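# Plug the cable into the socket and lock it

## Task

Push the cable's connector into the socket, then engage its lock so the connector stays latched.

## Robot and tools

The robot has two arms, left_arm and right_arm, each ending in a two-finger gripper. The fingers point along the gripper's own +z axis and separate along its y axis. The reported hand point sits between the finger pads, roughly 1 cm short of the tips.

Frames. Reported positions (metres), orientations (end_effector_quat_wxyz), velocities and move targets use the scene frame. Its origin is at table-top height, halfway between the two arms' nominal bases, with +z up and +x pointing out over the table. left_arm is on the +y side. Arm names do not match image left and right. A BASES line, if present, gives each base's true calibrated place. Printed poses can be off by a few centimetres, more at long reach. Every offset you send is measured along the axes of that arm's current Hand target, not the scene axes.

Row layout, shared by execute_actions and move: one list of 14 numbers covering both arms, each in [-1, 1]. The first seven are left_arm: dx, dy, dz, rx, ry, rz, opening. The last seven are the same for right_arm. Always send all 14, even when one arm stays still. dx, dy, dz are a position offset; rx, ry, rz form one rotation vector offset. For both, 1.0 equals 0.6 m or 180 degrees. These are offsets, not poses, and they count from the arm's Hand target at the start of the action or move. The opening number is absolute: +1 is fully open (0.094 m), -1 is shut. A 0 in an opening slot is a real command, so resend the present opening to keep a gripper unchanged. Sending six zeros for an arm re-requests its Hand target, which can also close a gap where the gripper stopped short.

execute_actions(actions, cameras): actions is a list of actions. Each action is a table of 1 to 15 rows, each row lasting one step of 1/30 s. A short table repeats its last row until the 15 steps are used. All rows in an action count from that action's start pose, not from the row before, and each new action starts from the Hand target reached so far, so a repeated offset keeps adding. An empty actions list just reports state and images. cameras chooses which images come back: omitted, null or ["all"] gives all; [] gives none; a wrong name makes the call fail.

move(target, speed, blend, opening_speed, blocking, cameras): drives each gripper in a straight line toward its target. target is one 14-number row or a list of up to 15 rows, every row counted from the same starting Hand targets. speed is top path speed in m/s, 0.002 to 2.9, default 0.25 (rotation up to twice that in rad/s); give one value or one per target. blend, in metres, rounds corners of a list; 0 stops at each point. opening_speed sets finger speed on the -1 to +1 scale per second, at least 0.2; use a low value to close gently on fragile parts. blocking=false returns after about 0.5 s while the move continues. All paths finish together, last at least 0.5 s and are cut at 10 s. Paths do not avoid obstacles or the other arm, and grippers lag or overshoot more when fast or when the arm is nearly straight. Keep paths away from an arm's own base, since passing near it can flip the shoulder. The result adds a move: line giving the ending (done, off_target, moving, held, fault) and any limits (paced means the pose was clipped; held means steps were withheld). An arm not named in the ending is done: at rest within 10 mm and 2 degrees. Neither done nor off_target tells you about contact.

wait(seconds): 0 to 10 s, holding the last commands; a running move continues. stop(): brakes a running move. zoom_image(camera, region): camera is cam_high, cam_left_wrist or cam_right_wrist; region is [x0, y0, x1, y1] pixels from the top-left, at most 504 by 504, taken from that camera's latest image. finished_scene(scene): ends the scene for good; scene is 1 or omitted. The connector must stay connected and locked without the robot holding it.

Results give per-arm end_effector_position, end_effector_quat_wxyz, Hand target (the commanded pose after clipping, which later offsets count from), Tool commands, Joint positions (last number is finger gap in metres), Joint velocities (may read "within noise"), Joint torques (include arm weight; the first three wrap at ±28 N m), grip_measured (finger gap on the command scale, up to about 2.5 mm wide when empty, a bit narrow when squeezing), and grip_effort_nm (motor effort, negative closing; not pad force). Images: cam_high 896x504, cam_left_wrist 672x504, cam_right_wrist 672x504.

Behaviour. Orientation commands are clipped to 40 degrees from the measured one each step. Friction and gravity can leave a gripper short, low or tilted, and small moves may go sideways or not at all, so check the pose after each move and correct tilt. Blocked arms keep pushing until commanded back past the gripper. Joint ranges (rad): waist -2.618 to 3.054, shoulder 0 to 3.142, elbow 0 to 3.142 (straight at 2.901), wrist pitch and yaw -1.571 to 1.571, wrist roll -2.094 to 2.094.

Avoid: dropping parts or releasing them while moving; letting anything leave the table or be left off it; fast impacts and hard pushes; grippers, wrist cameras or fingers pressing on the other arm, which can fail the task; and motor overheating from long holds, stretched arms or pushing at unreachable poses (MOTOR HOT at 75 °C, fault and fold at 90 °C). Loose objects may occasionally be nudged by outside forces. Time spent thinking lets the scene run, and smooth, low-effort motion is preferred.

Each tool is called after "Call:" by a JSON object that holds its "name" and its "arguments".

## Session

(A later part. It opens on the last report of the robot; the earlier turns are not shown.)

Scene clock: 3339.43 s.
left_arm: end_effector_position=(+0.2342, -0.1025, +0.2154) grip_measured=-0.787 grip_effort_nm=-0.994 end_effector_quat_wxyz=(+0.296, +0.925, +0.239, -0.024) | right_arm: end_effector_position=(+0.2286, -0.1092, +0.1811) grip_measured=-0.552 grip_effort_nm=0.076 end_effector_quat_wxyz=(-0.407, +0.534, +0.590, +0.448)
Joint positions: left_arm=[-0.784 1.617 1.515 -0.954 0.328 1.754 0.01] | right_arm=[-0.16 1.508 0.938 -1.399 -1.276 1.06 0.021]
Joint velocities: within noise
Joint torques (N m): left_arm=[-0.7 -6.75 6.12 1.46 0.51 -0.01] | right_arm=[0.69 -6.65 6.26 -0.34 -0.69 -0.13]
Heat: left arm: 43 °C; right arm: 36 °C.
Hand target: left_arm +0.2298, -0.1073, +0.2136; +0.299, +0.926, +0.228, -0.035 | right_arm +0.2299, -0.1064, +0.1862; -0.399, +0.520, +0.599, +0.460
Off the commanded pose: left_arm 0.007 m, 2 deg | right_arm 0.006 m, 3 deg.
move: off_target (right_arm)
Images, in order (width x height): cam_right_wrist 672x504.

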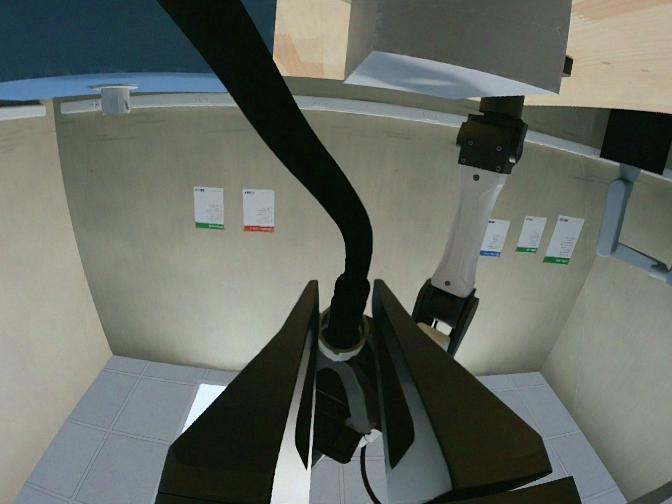

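Call:
{"name": "move", "arguments": {"target": [[0,0,0,0,0,0,-0.95,0,0,0,0,0,0,-0.95]], "speed": 0.06, "opening_speed": 0.3, "cameras": ["cam_left_wrist", "cam_right_wrist"]}}

Call:
{"name": "zoom_image", "arguments": {"camera": "cam_right_wrist", "region": [276, 220, 396, 340]}}

Scene clock: 3390.37 s.
left_arm: end_effector_position=(+0.2326, -0.1025, +0.2153) grip_measured=-0.787 grip_effort_nm=-0.999 end_effector_quat_wxyz=(+0.295, +0.925, +0.238, -0.028) | right_arm: end_effector_position=(+0.2295, -0.1091, +0.1813) grip_measured=-0.719 grip_effort_nm=-1.048 end_effector_quat_wxyz=(-0.405, +0.532, +0.591, +0.450)
Joint positions: left_arm=[-0.784 1.617 1.515 -0.958 0.335 1.754 0.01] | right_arm=[-0.16 1.508 0.938 -1.393 -1.279 1.058 0.013]
Joint velocities: within noise
Joint torques (N m): left_arm=[-0.72 -6.72 6.11 1.49 0.43 -0.01] | right_arm=[0.66 -6.72 6.26 -0.43 -0.66 -0.12]
Heat: left arm: 43 °C; right arm: 37 °C.
Hand target: left_arm +0.2298, -0.1073, +0.2136; +0.299, +0.926, +0.228, -0.035 | right_arm +0.2299, -0.1064, +0.1862; -0.399, +0.520, +0.599, +0.460
Off the commanded pose: left_arm 0.006 m, 1 deg | right_arm 0.006 m, 2 deg.
move: done
Images, in order (width x height): cam_left_wrist 672x504, cam_right_wrist 672x504.

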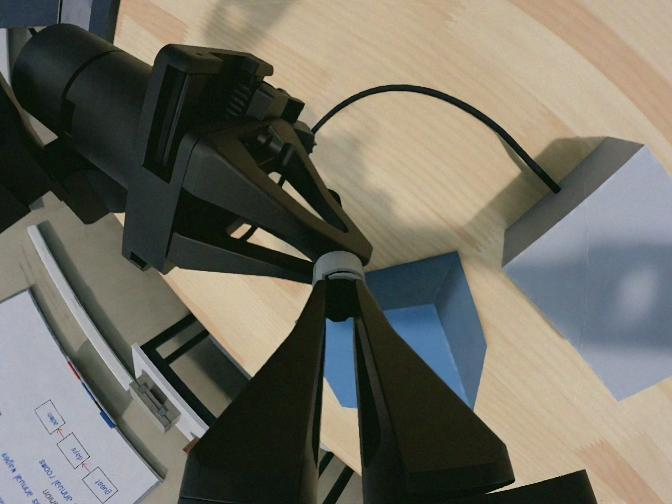

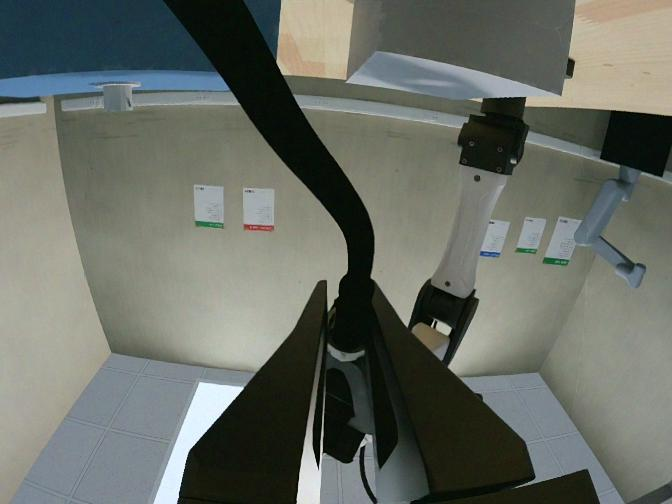

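Scaled by 4.200 from the camera's 672x504 image, which has a finer 960x720 frame.

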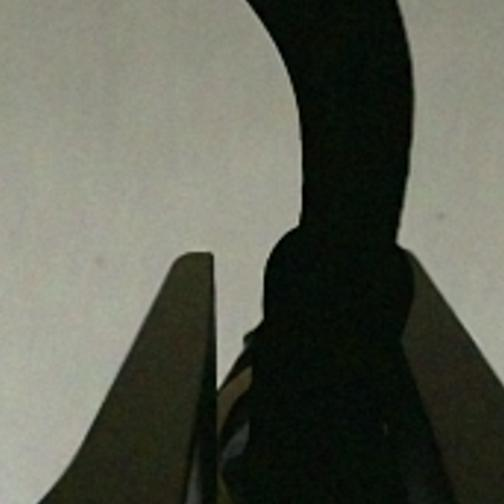

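Call:
{"name": "move", "arguments": {"target": [[0,0,0,0,0,0,-0.95,0,0,0,0,0,0,-0.55],[0,0,0,0,0,0,-0.95,-0.0095,0,-0.002,0,0,0.018,-0.55]], "speed": 0.08, "opening_speed": 0.5, "cameras": ["cam_right_wrist"]}}

Call:
{"name": "zoom_image", "arguments": {"camera": "cam_right_wrist", "region": [276, 220, 396, 340]}}

Scene clock: 3424.53 s.
left_arm: end_effector_position=(+0.2331, -0.1031, +0.2158) grip_measured=-0.787 grip_effort_nm=-0.994 end_effector_quat_wxyz=(+0.297, +0.924, +0.238, -0.028) | right_arm: end_effector_position=(+0.2298, -0.1093, +0.1797) grip_measured=-0.552 grip_effort_nm=0.076 end_effector_quat_wxyz=(-0.406, +0.533, +0.591, +0.448)
Joint positions: left_arm=[-0.784 1.617 1.515 -0.955 0.336 1.754 0.01] | right_arm=[-0.16 1.514 0.938 -1.392 -1.276 1.058 0.021]
Joint velocities: within noise
Joint torques (N m): left_arm=[-0.7 -6.75 6.12 1.46 0.42 -0.01] | right_arm=[-0.34 -5.12 5.83 -0.55 -0.63 0.11]
Heat: left arm: 43 °C; right arm: 37 °C.
Hand target: left_arm +0.2298, -0.1073, +0.2136; +0.299, +0.926, +0.228, -0.035 | right_arm +0.2307, -0.1091, +0.1811; -0.412, +0.537, +0.584, +0.448
Off the commanded pose: left_arm 0.006 m, 1 deg | right_arm 0.002 m, 1 deg.
move: done
Images, in order (width x height): cam_right_wrist 672x504.

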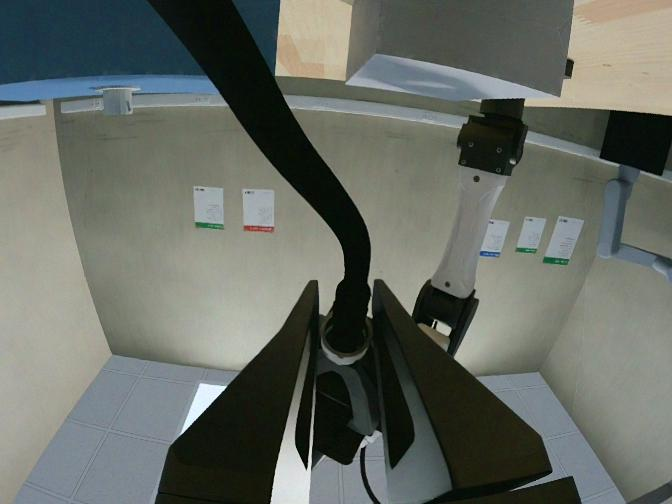

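Scaled by 4.200 from the camera's 672x504 image, which has a finer 960x720 frame.

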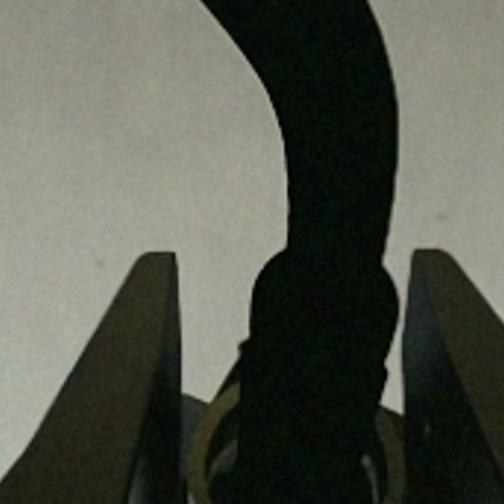

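Call:
{"name": "move", "arguments": {"target": [[0,0,0,0,0,0,-0.95,-0.011,0,-0.003,0,0,0,-0.55]], "speed": 0.08, "cameras": ["cam_right_wrist"]}}

Call:
{"name": "zoom_image", "arguments": {"camera": "cam_right_wrist", "region": [276, 220, 396, 340]}}

Scene clock: 3433.57 s.
left_arm: end_effector_position=(+0.2332, -0.1032, +0.2158) grip_measured=-0.787 grip_effort_nm=-0.994 end_effector_quat_wxyz=(+0.297, +0.924, +0.238, -0.027) | right_arm: end_effector_position=(+0.2314, -0.1108, +0.1758) grip_measured=-0.552 grip_effort_nm=0.081 end_effector_quat_wxyz=(-0.410, +0.534, +0.589, +0.448)
Joint positions: left_arm=[-0.784 1.617 1.515 -0.954 0.336 1.754 0.01] | right_arm=[-0.167 1.539 0.938 -1.401 -1.276 1.03 0.021]
Joint velocities: within noise
Joint torques (N m): left_arm=[-0.73 -6.78 6.09 1.46 0.43 -0.01] | right_arm=[-1.07 -5.18 4.97 -0.66 -0.58 -0.11]
Heat: left arm: 43 °C; right arm: 37 °C.
Hand target: left_arm +0.2298, -0.1073, +0.2136; +0.299, +0.926, +0.228, -0.035 | right_arm +0.2312, -0.1124, +0.1752; -0.412, +0.536, +0.584, +0.448
Off the commanded pose: left_arm 0.006 m, 1 deg | right_arm 0.002 m, 1 deg.
move: done
Images, in order (width x height): cam_right_wrist 672x504.

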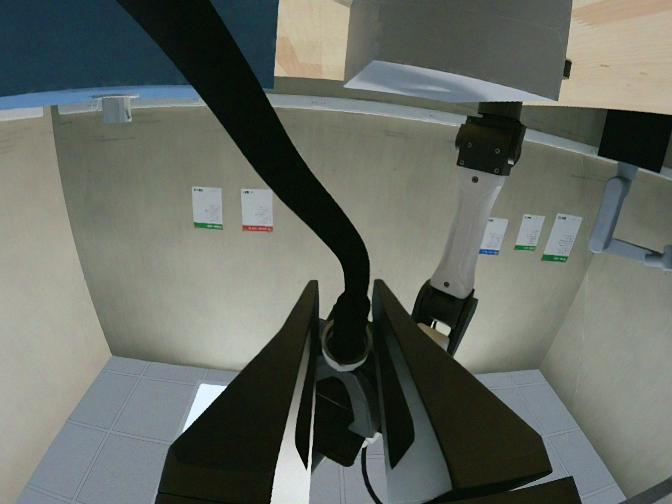

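Scaled by 4.200 from the camera's 672x504 image, which has a finer 960x720 frame.

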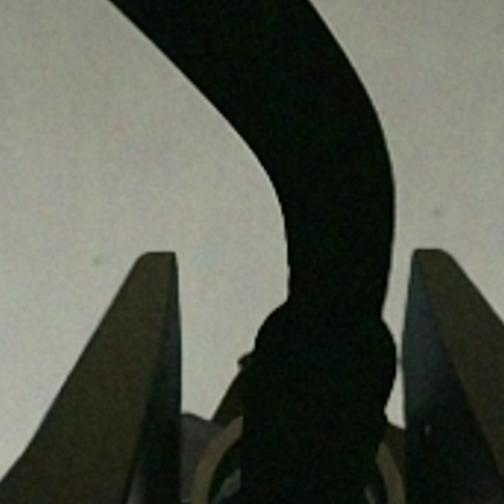

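Call:
{"name": "move", "arguments": {"target": [[0,0,0,0,0,0,-0.95,0,-0.0015,0,0,0,0,-0.95]], "speed": 0.06, "opening_speed": 0.3, "cameras": ["cam_right_wrist"]}}

Call:
{"name": "zoom_image", "arguments": {"camera": "cam_right_wrist", "region": [276, 220, 396, 340]}}

Scene clock: 3450.03 s.
left_arm: end_effector_position=(+0.2333, -0.1034, +0.2160) grip_measured=-0.787 grip_effort_nm=-0.999 end_effector_quat_wxyz=(+0.298, +0.924, +0.237, -0.027) | right_arm: end_effector_position=(+0.2310, -0.1107, +0.1760) grip_measured=-0.796 grip_effort_nm=-1.048 end_effector_quat_wxyz=(-0.410, +0.534, +0.589, +0.447)
Joint positions: left_arm=[-0.784 1.617 1.515 -0.953 0.336 1.754 0.01] | right_arm=[-0.167 1.539 0.938 -1.404 -1.276 1.027 0.01]
Joint velocities: within noise
Joint torques (N m): left_arm=[-0.7 -6.72 6.13 1.47 0.44 -0.01] | right_arm=[-1.1 -5.5 4.64 -0.6 -0.6 -0.13]
Heat: left arm: 43 °C; right arm: 37 °C.
Hand target: left_arm +0.2298, -0.1072, +0.2136; +0.299, +0.926, +0.228, -0.035 | right_arm +0.2303, -0.1124, +0.1751; -0.412, +0.537, +0.584, +0.448
Off the commanded pose: left_arm 0.006 m, 1 deg | right_arm 0.002 m, 1 deg.
move: done
Images, in order (width x height): cam_right_wrist 672x504.

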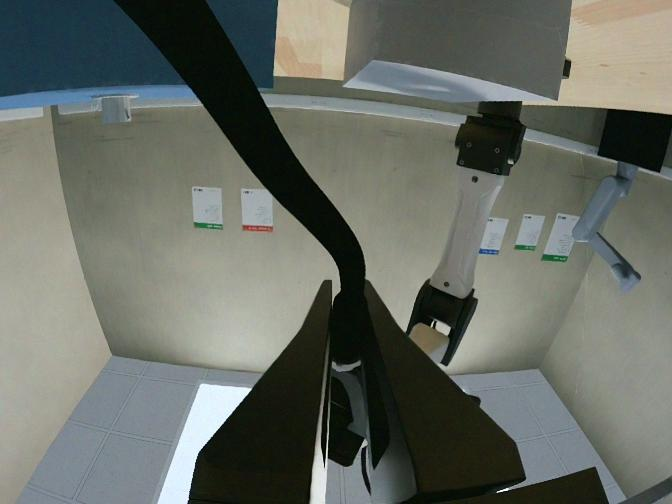

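Scaled by 4.200 from the camera's 672x504 image, which has a finer 960x720 frame.

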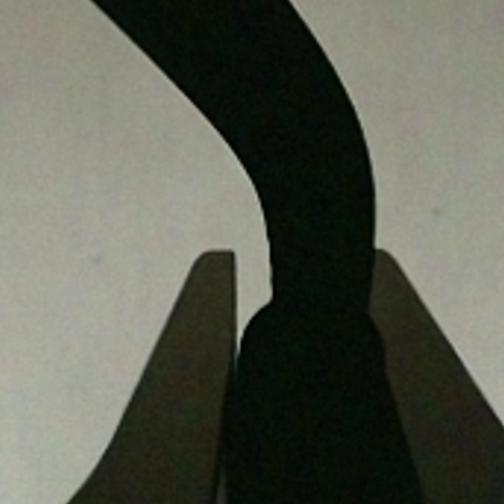

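Call:
{"name": "move", "arguments": {"target": [[0,0,0,0,0,0,-0.45,0,0,0,0,0,0,-0.95],[0,0,-0.09,0,0,0,-0.45,0,0,0,0,0,0,-0.95],[0,0,-0.065,0,0,0,-0.45,0,0,0,0,0,0,-0.95]], "speed": 0.1, "opening_speed": 0.5, "cameras": ["cam_left_wrist", "cam_right_wrist"]}}

Call:
{"name": "zoom_image", "arguments": {"camera": "cam_left_wrist", "region": [296, 180, 396, 280]}}

Call:
{"name": "zoom_image", "arguments": {"camera": "cam_right_wrist", "region": [276, 220, 396, 340]}}

Scene clock: 3459.80 s.
left_arm: end_effector_position=(+0.2318, -0.0810, +0.2377) grip_measured=-0.451 grip_effort_nm=0.120 end_effector_quat_wxyz=(+0.284, +0.928, +0.240, -0.034) | right_arm: end_effector_position=(+0.2309, -0.1107, +0.1759) grip_measured=-0.796 grip_effort_nm=-1.048 end_effector_quat_wxyz=(-0.409, +0.533, +0.590, +0.448)
Joint positions: left_arm=[-0.737 1.601 1.603 -1.104 0.357 1.802 0.026] | right_arm=[-0.167 1.539 0.938 -1.404 -1.276 1.024 0.01]
Joint velocities: within noise
Joint torques (N m): left_arm=[-0.88 -8.65 6.02 1.41 0.45 -0.06] | right_arm=[-1.01 -5.44 4.7 -0.64 -0.58 -0.1]
Heat: left arm: 43 °C; right arm: 36 °C.
Hand target: left_arm +0.2271, -0.0850, +0.2455; +0.299, +0.926, +0.228, -0.035 | right_arm +0.2304, -0.1125, +0.1751; -0.412, +0.536, +0.584, +0.448
Off the commanded pose: left_arm 0.010 m, 2 deg | right_arm 0.002 m, 1 deg.
move: done
Images, in order (width x height): cam_left_wrist 672x504, cam_right_wrist 672x504.

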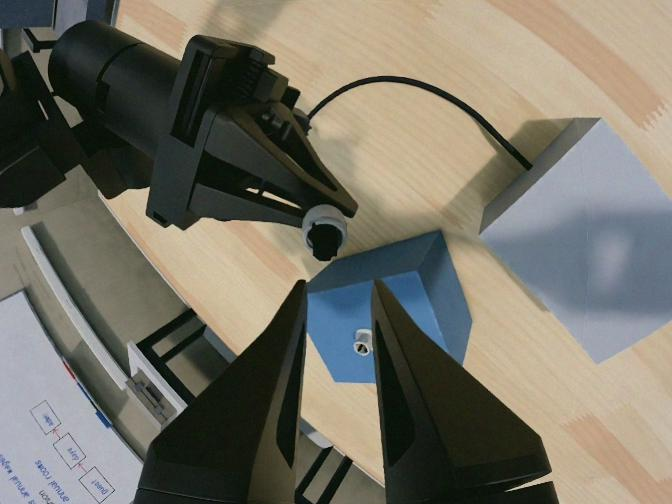

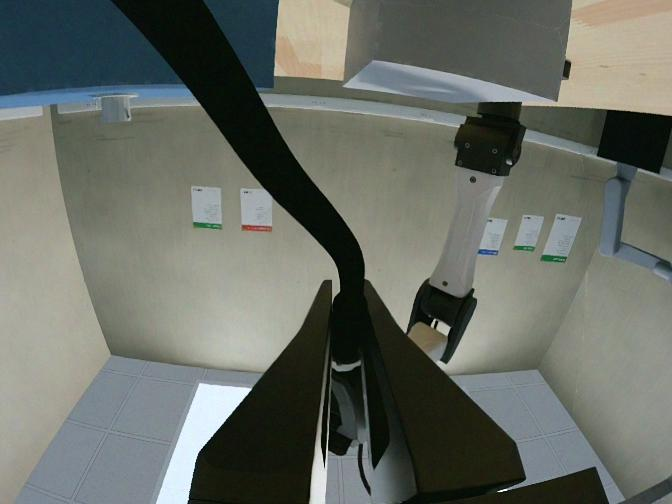

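Scaled by 5.040 from the camera's 672x504 image, which has a finer 960x720 frame.

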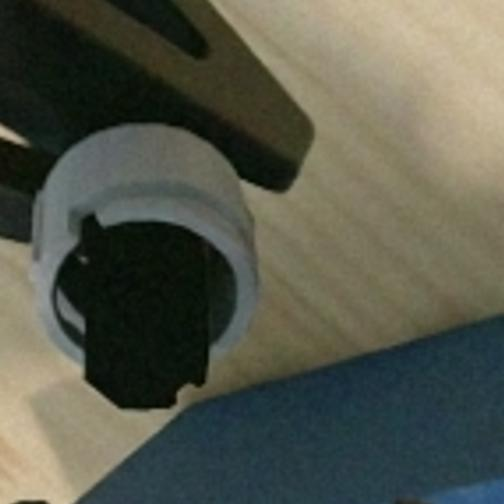

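Scaled by 4.200 from the camera's 672x504 image, which has a finer 960x720 frame.

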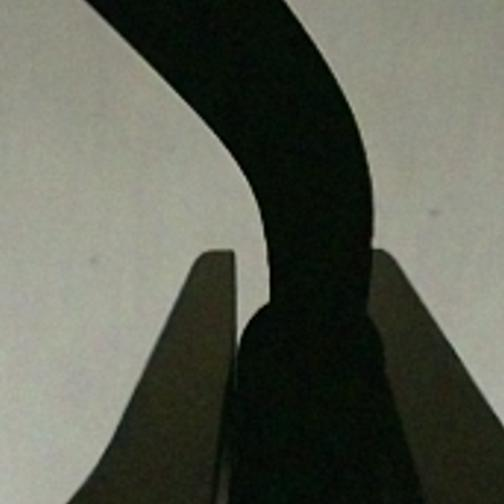

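Call:
{"name": "zoom_image", "arguments": {"camera": "cam_left_wrist", "region": [306, 230, 346, 270]}}

Call:
{"name": "zoom_image", "arguments": {"camera": "cam_left_wrist", "region": [296, 198, 356, 258]}}

Scaled by 12.600 from the camera's 672x504 image, which has a finer 960x720 frame.

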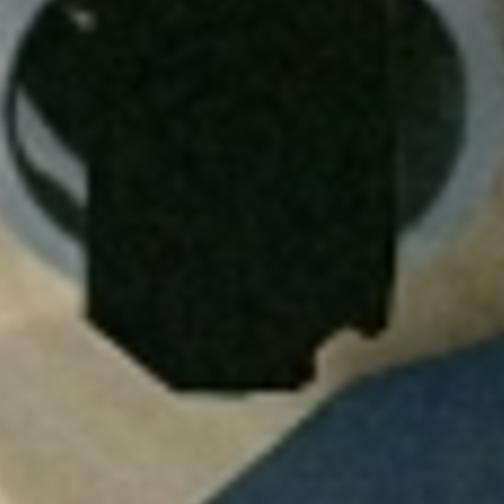

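Scaled by 8.400 from the camera's 672x504 image, which has a finer 960x720 frame.

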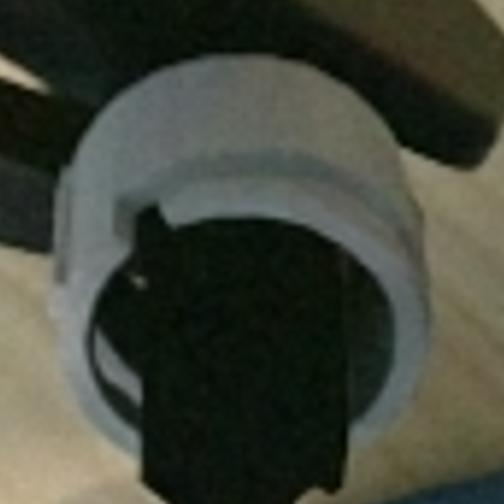

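Call:
{"name": "move", "arguments": {"target": [[0,0,-0.03,0,0,0,-0.2,0,0,0,0,0,0,-0.95],[0.0077,0.0018,0.0749,0,0,0,-0.2,0,0,0,0,0,0,-0.95]], "speed": 0.1, "cameras": ["cam_left_wrist"]}}

Call:
{"name": "zoom_image", "arguments": {"camera": "cam_left_wrist", "region": [276, 230, 396, 350]}}

Scene clock: 3536.70 s.
left_arm: end_effector_position=(+0.2340, -0.1058, +0.2121) grip_measured=-0.202 grip_effort_nm=0.120 end_effector_quat_wxyz=(+0.300, +0.926, +0.227, -0.034) | right_arm: end_effector_position=(+0.2309, -0.1107, +0.1759) grip_measured=-0.796 grip_effort_nm=-1.053 end_effector_quat_wxyz=(-0.409, +0.533, +0.590, +0.448)
Joint positions: left_arm=[-0.778 1.63 1.512 -0.944 0.358 1.777 0.038] | right_arm=[-0.167 1.539 0.938 -1.404 -1.276 1.024 0.01]
Joint velocities: within noise
Joint torques (N m): left_arm=[-0.68 -6.49 6.26 1.51 0.24 -0.18] | right_arm=[-1.1 -5.56 4.78 -0.63 -0.57 -0.1]
Heat: left arm: 46 °C; right arm: 36 °C.
Hand target: left_arm +0.2349, -0.1095, +0.2085; +0.299, +0.926, +0.228, -0.035 | right_arm +0.2304, -0.1125, +0.1751; -0.412, +0.536, +0.584, +0.448
Off the commanded pose: left_arm 0.005 m, 0 deg | right_arm 0.002 m, 1 deg.
move: done
Images, in order (width x height): cam_left_wrist 672x504.

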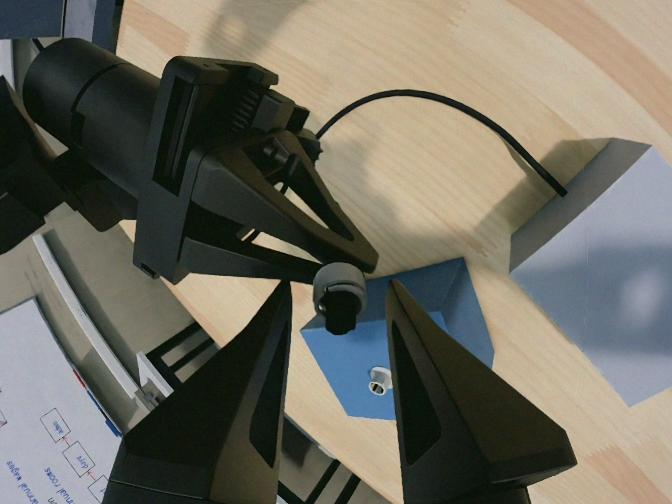

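Scaled by 4.200 from the camera's 672x504 image, which has a finer 960x720 frame.

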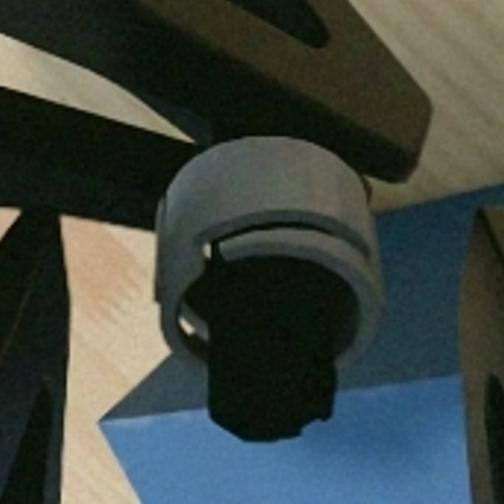

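Call:
{"name": "move", "arguments": {"target": [[0,0,0,0,0,0,-0.95,0,0,0,0,0,0,-0.95],[0,0,0,0,0,-0.275,-0.95,0,0,0,0,0,0,-0.95],[0,0,0,0,0,-0.55,-0.95,0,0,0,0,0,0,-0.95]], "speed": 0.25, "opening_speed": 0.5, "cameras": ["cam_left_wrist", "cam_right_wrist"]}}

Call:
{"name": "zoom_image", "arguments": {"camera": "cam_left_wrist", "region": [276, 240, 396, 360]}}

Scene clock: 3551.87 s.
left_arm: end_effector_position=(+0.2381, -0.1102, +0.2151) grip_measured=-0.629 grip_effort_nm=-0.989 end_effector_quat_wxyz=(+0.185, +0.437, +0.844, -0.250) | right_arm: end_effector_position=(+0.2287, -0.1109, +0.1752) grip_measured=-0.810 grip_effort_nm=-1.053 end_effector_quat_wxyz=(-0.412, +0.536, +0.590, +0.441)
Joint positions: left_arm=[-0.782 1.63 1.512 -0.915 0.35 0.066 0.017] | right_arm=[-0.167 1.539 0.938 -1.417 -1.266 1.024 0.009]
Joint velocities: within noise
Joint torques (N m): left_arm=[-0.35 -6.56 6.37 1.4 0.27 -0.27] | right_arm=[-1.11 -5.39 4.81 -0.53 -0.69 -0.07]
Heat: left arm: 44 °C; right arm: 36 °C.
Hand target: left_arm +0.2349, -0.1096, +0.2085; +0.168, +0.428, +0.852, -0.250 | right_arm +0.2303, -0.1125, +0.1751; -0.412, +0.536, +0.584, +0.448
Off the commanded pose: left_arm 0.007 m, 2 deg | right_arm 0.002 m, 1 deg.
move: done
Images, in order (width x height): cam_left_wrist 672x504, cam_right_wrist 672x504.

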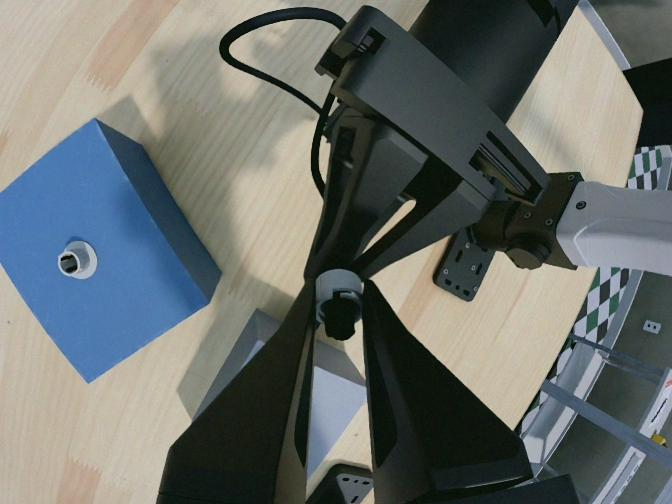

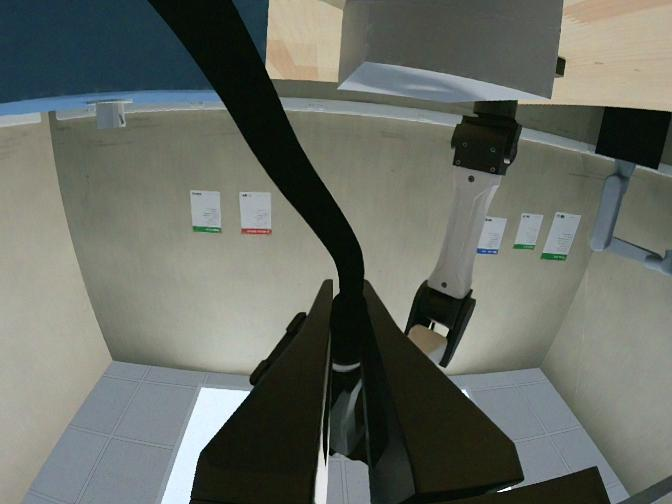

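Scaled by 4.200 from the camera's 672x504 image, which has a finer 960x720 frame.

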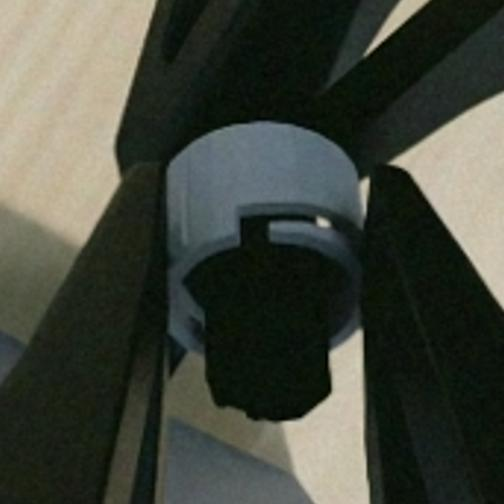

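Call:
{"name": "zoom_image", "arguments": {"camera": "cam_left_wrist", "region": [316, 304, 361, 349]}}

Call:
{"name": "zoom_image", "arguments": {"camera": "cam_left_wrist", "region": [306, 262, 376, 332]}}

Scaled by 11.200 from the camera's 672x504 image, which has a finer 960x720 frame.

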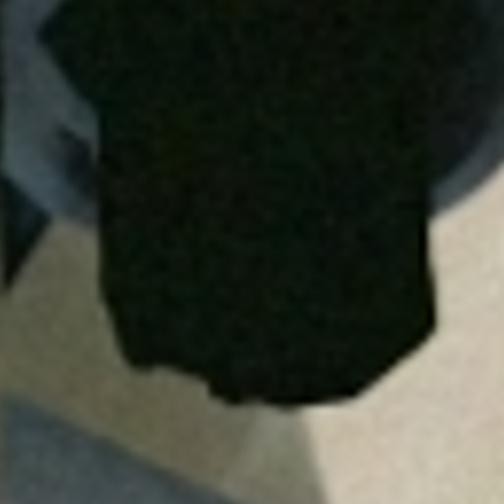

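Scaled by 7.200 from the camera's 672x504 image, which has a finer 960x720 frame.

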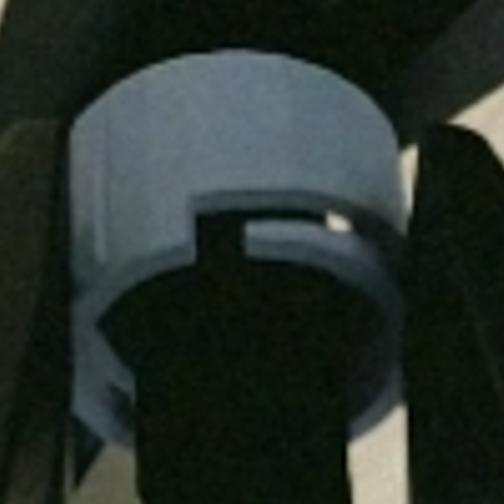

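Call:
{"name": "move", "arguments": {"target": [[0,0,0,0,0,-0.222,-0.95,0,0,0,0,0,0,-0.95]], "speed": 0.1, "cameras": ["cam_left_wrist", "cam_right_wrist"]}}

Call:
{"name": "zoom_image", "arguments": {"camera": "cam_left_wrist", "region": [301, 272, 381, 352]}}

Scene clock: 3608.07 s.
left_arm: end_effector_position=(+0.2402, -0.1071, +0.2132) grip_measured=-0.630 grip_effort_nm=-0.994 end_effector_quat_wxyz=(+0.094, +0.120, +0.945, -0.288) | right_arm: end_effector_position=(+0.2281, -0.1110, +0.1752) grip_measured=-0.810 grip_effort_nm=-1.048 end_effector_quat_wxyz=(-0.413, +0.536, +0.590, +0.440)
Joint positions: left_arm=[-0.782 1.63 1.512 -0.921 0.327 -0.63 0.017] | right_arm=[-0.167 1.539 0.938 -1.421 -1.264 1.022 0.009]
Joint velocities: within noise
Joint torques (N m): left_arm=[-0.38 -6.49 6.42 1.43 0.42 -0.28] | right_arm=[-1.13 -5.44 4.78 -0.45 -0.67 -0.12]
Heat: left arm: 43 °C; right arm: 36 °C.
Hand target: left_arm +0.2349, -0.1096, +0.2085; +0.072, +0.111, +0.947, -0.292 | right_arm +0.2303, -0.1124, +0.1751; -0.412, +0.537, +0.584, +0.448
Off the commanded pose: left_arm 0.008 m, 3 deg | right_arm 0.003 m, 1 deg.
move: off_target (left_arm)
Images, in order (width x height): cam_left_wrist 672x504, cam_right_wrist 672x504.

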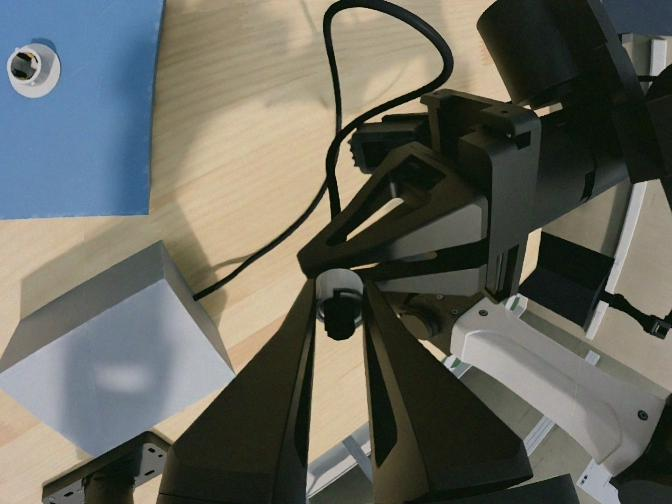

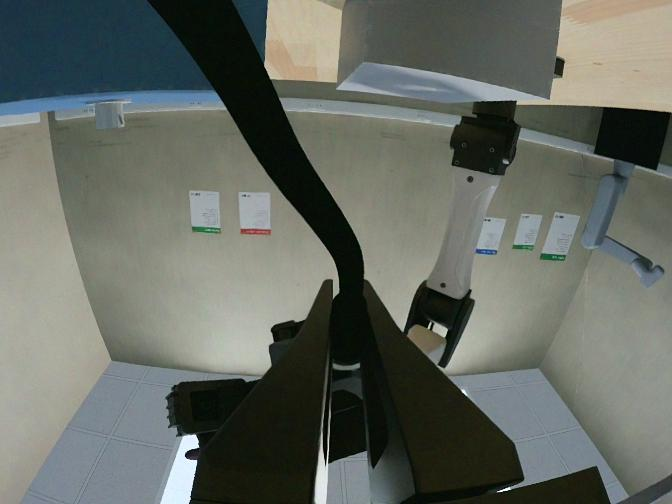

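Scaled by 6.300 from the camera's 672x504 image, which has a finer 960x720 frame.

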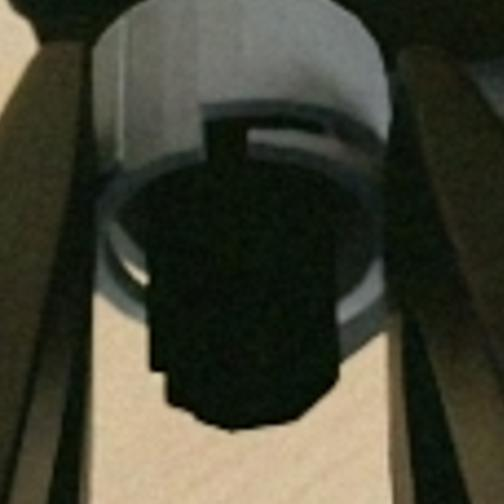

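Call:
{"name": "zoom_image", "arguments": {"camera": "cam_left_wrist", "region": [320, 316, 360, 346]}}

Scaled by 12.600 from the camera's 672x504 image, which has a finer 960x720 frame.

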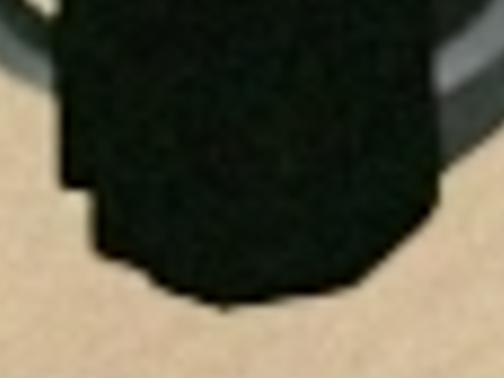

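Call:
{"name": "move", "arguments": {"target": [[0,0,0,0,0,0,-0.4,0,0,0,0,0,0,-0.95],[0,0,-0.11,0,0,0,-0.4,0,0,0,0,0,0,-0.95],[0,0,-0.075,0,0,0,-0.4,0,0,0,0,0,0,-0.95]], "speed": 0.1, "opening_speed": 0.5, "cameras": ["cam_left_wrist", "cam_right_wrist"]}}

Call:
{"name": "zoom_image", "arguments": {"camera": "cam_left_wrist", "region": [296, 190, 376, 270]}}

NO LINK: the link to the robot was lost, through no command of yours. Nothing of this call was sent. You have no control until a person gives it back. Your reply's later calls are not run. To wait, call execute_actions with no actions. The wait itself costs no score and uses none of the scene's actions.

NO LINK: the link to the robot is lost, so no picture can be shown. You have no control until a person gives it back. To wait, call execute_actions with no actions.

Call:
{"name": "execute_actions", "arguments": {"actions": []}}

Scene clock: 3709.93 s.
left_arm: end_effector_position=(+0.2406, -0.1067, +0.2130) grip_measured=-0.630 grip_effort_nm=-0.994 end_effector_quat_wxyz=(+0.095, +0.121, +0.945, -0.287) | right_arm: end_effector_position=(+0.2280, -0.1110, +0.1750) grip_measured=-0.810 grip_effort_nm=-1.043 end_effector_quat_wxyz=(-0.413, +0.536, +0.590, +0.439)
Joint positions: left_arm=[-0.782 1.63 1.512 -0.922 0.325 -0.627 0.017] | right_arm=[-0.167 1.539 0.938 -1.422 -1.263 1.021 0.009]
Joint velocities: within noise
Joint torques (N m): left_arm=[-0.09 -7.61 6.54 1.53 0.17 -0.08] | right_arm=[-0.27 -5.87 5.39 -0.59 -0.54 0.02]
Heat: left arm: 44 °C; right arm: 36 °C.
Hand target: left_arm +0.2402, -0.1070, +0.2131; +0.093, +0.119, +0.946, -0.288 | right_arm +0.2281, -0.1110, +0.1751; -0.413, +0.536, +0.590, +0.440
Tool commands: left_gripper/opening=-0.95 right_gripper/opening=-0.95
NO CONTROL: the link to the robot is back, but no person has given control back yet, so this result shows no pictures. Call execute_actions again with no actions. Where a move or wait says "fault", it means the lost link, not a fault of the arm.

Call:
{"name": "execute_actions", "arguments": {"actions": []}}

Scene clock: 3716.10 s.
left_arm: end_effector_position=(+0.2406, -0.1067, +0.2130) grip_measured=-0.630 grip_effort_nm=-0.999 end_effector_quat_wxyz=(+0.095, +0.121, +0.945, -0.287) | right_arm: end_effector_position=(+0.2280, -0.1110, +0.1750) grip_measured=-0.810 grip_effort_nm=-1.048 end_effector_quat_wxyz=(-0.413, +0.536, +0.590, +0.439)
Joint positions: left_arm=[-0.782 1.63 1.512 -0.922 0.325 -0.627 0.017] | right_arm=[-0.167 1.539 0.938 -1.422 -1.263 1.021 0.009]
Joint velocities: within noise
Joint torques (N m): left_arm=[-0.09 -7.6 6.53 1.52 0.19 -0.07] | right_arm=[-0.28 -5.85 5.34 -0.57 -0.55 0.01]
Heat: left arm: 44 °C; right arm: 36 °C.
Hand target: left_arm +0.2402, -0.1070, +0.2131; +0.093, +0.119, +0.946, -0.288 | right_arm +0.2281, -0.1110, +0.1751; -0.413, +0.536, +0.590, +0.440
Tool commands: left_gripper/opening=-0.95 right_gripper/opening=-0.95
CONTROL GIVEN BACK BY A PERSON. The arms hold where they stopped. Commands run again from your next reply on.

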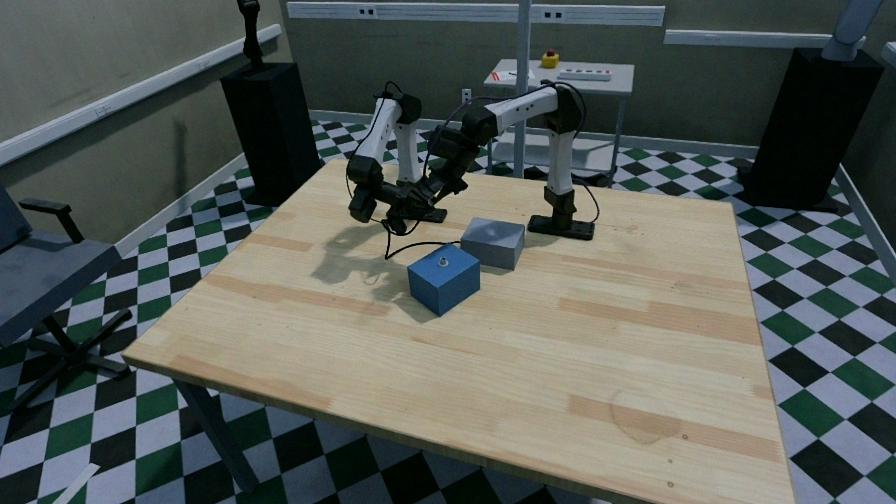

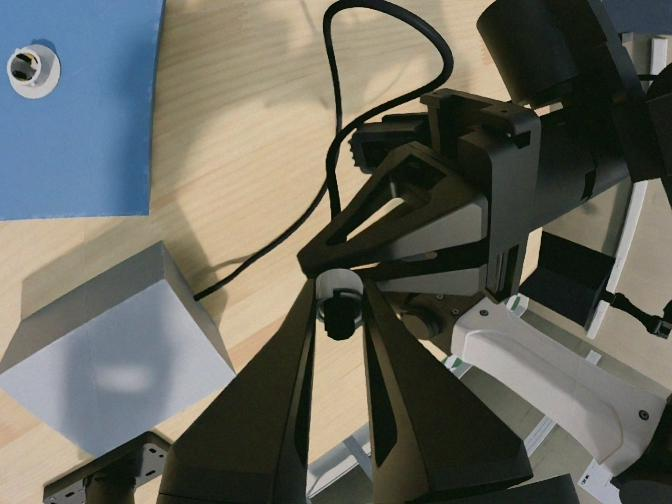

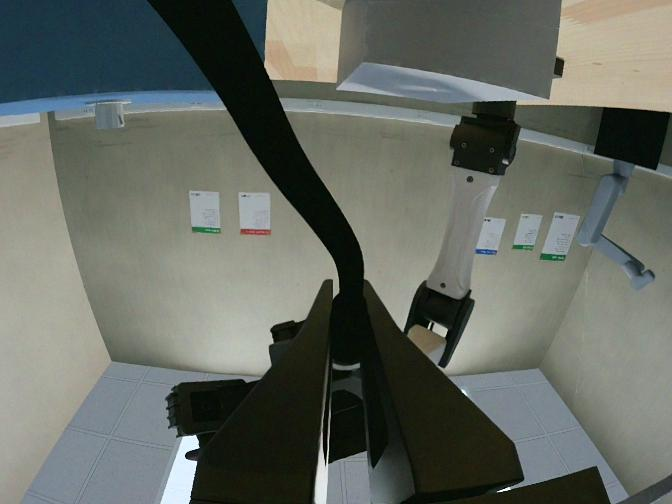

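Call:
{"name": "move", "arguments": {"target": [[0,0,0,0,0,0,-0.4,0,0,0,0,0,0,-0.95],[0,0,-0.11,0,0,0,-0.4,0,0,0,0,0,0,-0.95],[0,0,-0.075,0,0,0,-0.4,0,0,0,0,0,0,-0.95]], "speed": 0.1, "opening_speed": 0.5, "cameras": ["cam_left_wrist", "cam_right_wrist"]}}

Call:
{"name": "zoom_image", "arguments": {"camera": "cam_left_wrist", "region": [296, 190, 376, 270]}}

Scene clock: 3734.77 s.
left_arm: end_effector_position=(+0.2366, -0.0782, +0.2453) grip_measured=-0.401 grip_effort_nm=0.110 end_effector_quat_wxyz=(+0.087, +0.115, +0.949, -0.279) | right_arm: end_effector_position=(+0.2279, -0.1111, +0.1748) grip_measured=-0.810 grip_effort_nm=-1.048 end_effector_quat_wxyz=(-0.413, +0.537, +0.591, +0.439)
Joint positions: left_arm=[-0.728 1.592 1.617 -1.104 0.346 -0.585 0.028] | right_arm=[-0.167 1.539 0.938 -1.422 -1.262 1.021 0.009]
Joint velocities: within noise
Joint torques (N m): left_arm=[-0.65 -7.98 5.91 1.64 0.22 -0.04] | right_arm=[-0.23 -5.96 5.44 -0.52 -0.56 0.02]
Heat: left arm: 44 °C; right arm: 36 °C.
Hand target: left_arm +0.2353, -0.0816, +0.2499; +0.093, +0.119, +0.946, -0.288 | right_arm +0.2281, -0.1110, +0.1751; -0.413, +0.536, +0.590, +0.440
Off the commanded pose: left_arm 0.006 m, 1 deg | right_arm 0.000 m, 0 deg.
CONTROL GIVEN BACK BY A PERSON, as an earlier result said. Commands run again.
move: done
Images, in order (width x height): cam_left_wrist 672x504, cam_right_wrist 672x504.

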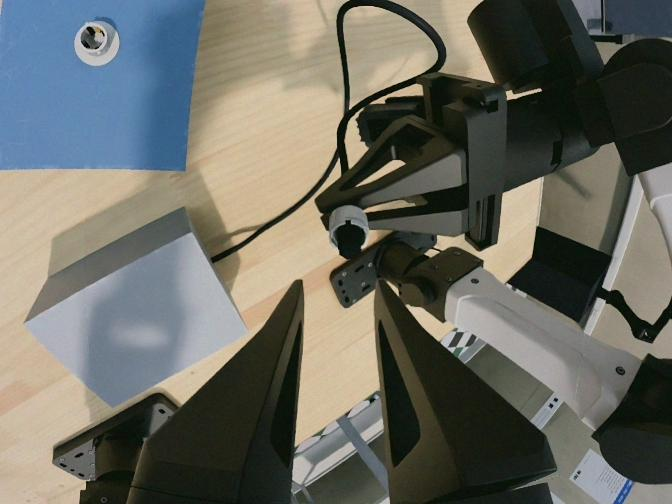

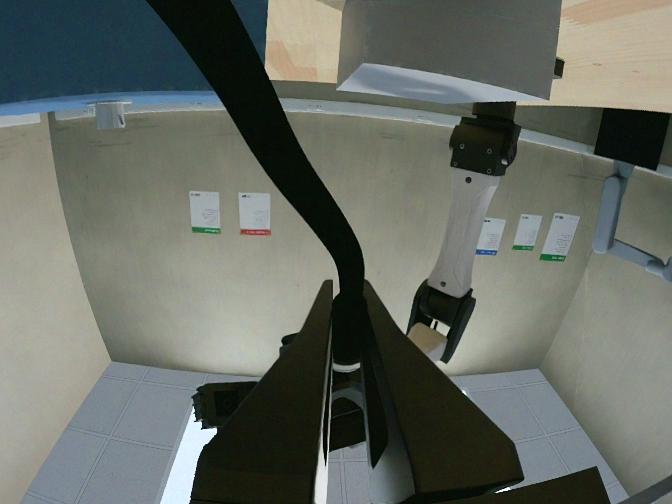

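Scaled by 6.300 from the camera's 672x504 image, which has a finer 960x720 frame.

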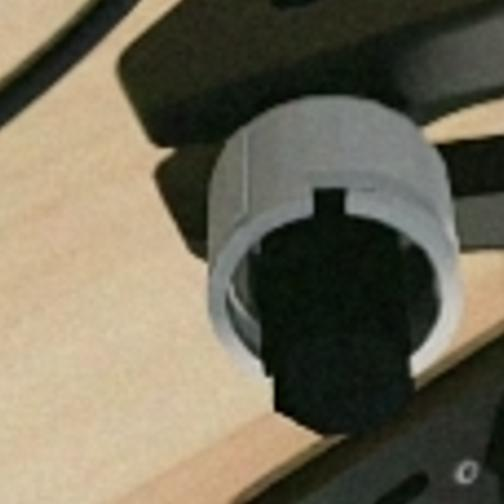

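Call:
{"name": "zoom_image", "arguments": {"camera": "cam_left_wrist", "region": [326, 200, 372, 262]}}

Call:
{"name": "zoom_image", "arguments": {"camera": "cam_left_wrist", "region": [332, 230, 368, 266]}}

Scaled by 8.129 from the camera's 672x504 image, which has a finer 960x720 frame.

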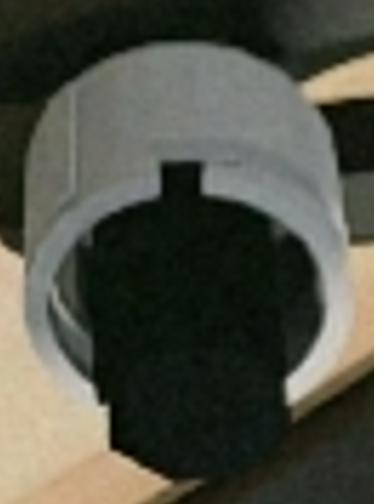

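Scaled by 14.000 from the camera's 672x504 image, which has a finer 960x720 frame.

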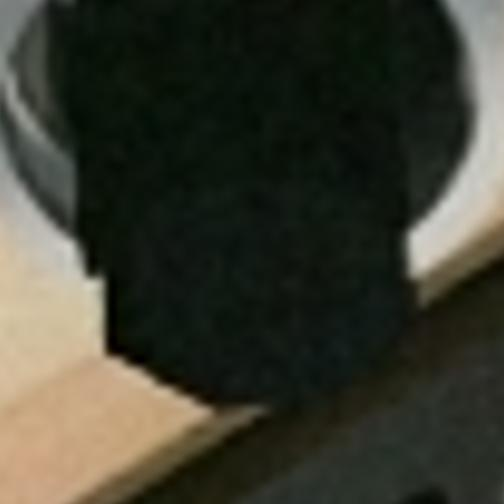

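Call:
{"name": "move", "arguments": {"target": [[0,0,-0.06,0,0,0,-0.4,0,0,0,0,0,0,-0.95],[-0.0858,0.1631,-0.1811,-0.0061,-0.1368,0.2793,-0.6,0,0,0,0,0,0,-0.95]], "speed": 0.25, "cameras": ["cam_left_wrist", "cam_high"]}}

Scene clock: 3833.13 s.
left_arm: end_effector_position=(+0.3015, +0.0499, +0.2909) grip_measured=-0.599 grip_effort_nm=-0.037 end_effector_quat_wxyz=(+0.382, +0.437, +0.780, -0.231) | right_arm: end_effector_position=(+0.2279, -0.1111, +0.1748) grip_measured=-0.810 grip_effort_nm=-1.048 end_effector_quat_wxyz=(-0.413, +0.537, +0.591, +0.439)
Joint positions: left_arm=[-0.201 1.317 1.363 -0.893 0.64 0.561 0.019] | right_arm=[-0.167 1.539 0.938 -1.422 -1.262 1.021 0.009]
Joint velocities: within noise
Joint torques (N m): left_arm=[0.65 -6.61 6.13 1.95 0.49 0.07] | right_arm=[-0.24 -5.75 5.37 -0.58 -0.57 0.04]
Heat: left arm: 43 °C; right arm: 36 °C.
Hand target: left_arm +0.3002, +0.0501, +0.3001; +0.400, +0.444, +0.768, -0.231 | right_arm +0.2281, -0.1110, +0.1751; -0.413, +0.536, +0.590, +0.440
Off the commanded pose: left_arm 0.009 m, 3 deg | right_arm 0.000 m, 0 deg.
move: off_target (left_arm); target 2's new opening was sent with left_arm's hand 0.009 m and 3 deg from that target
Images, in order (width x height): cam_high 896x504, cam_left_wrist 672x504.

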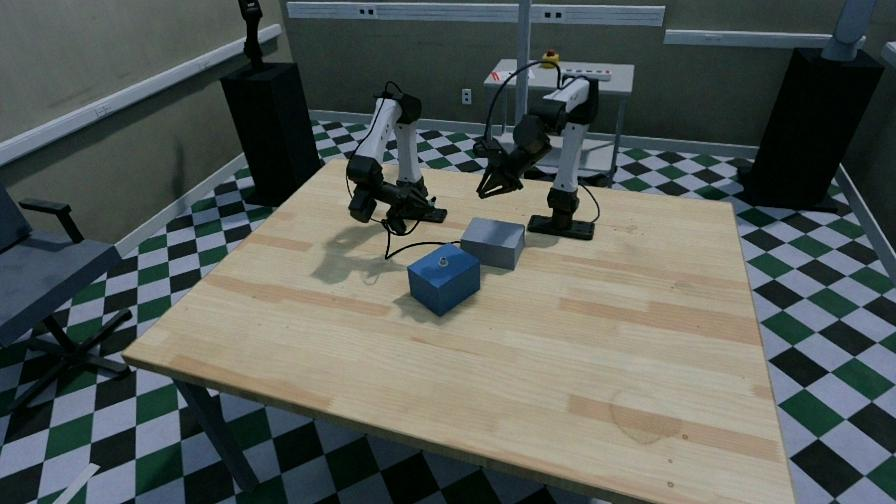

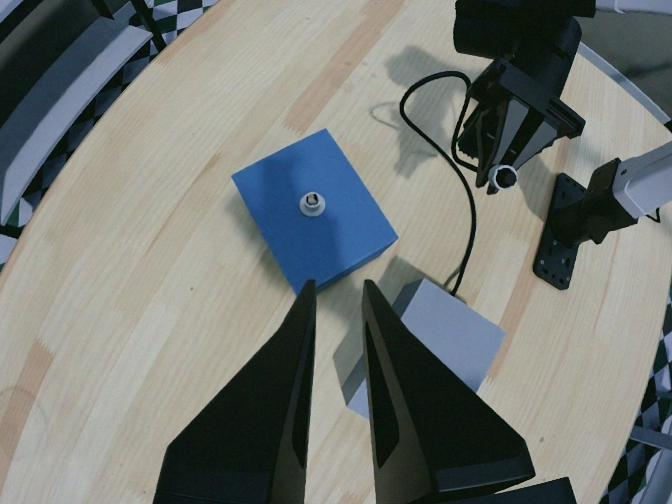

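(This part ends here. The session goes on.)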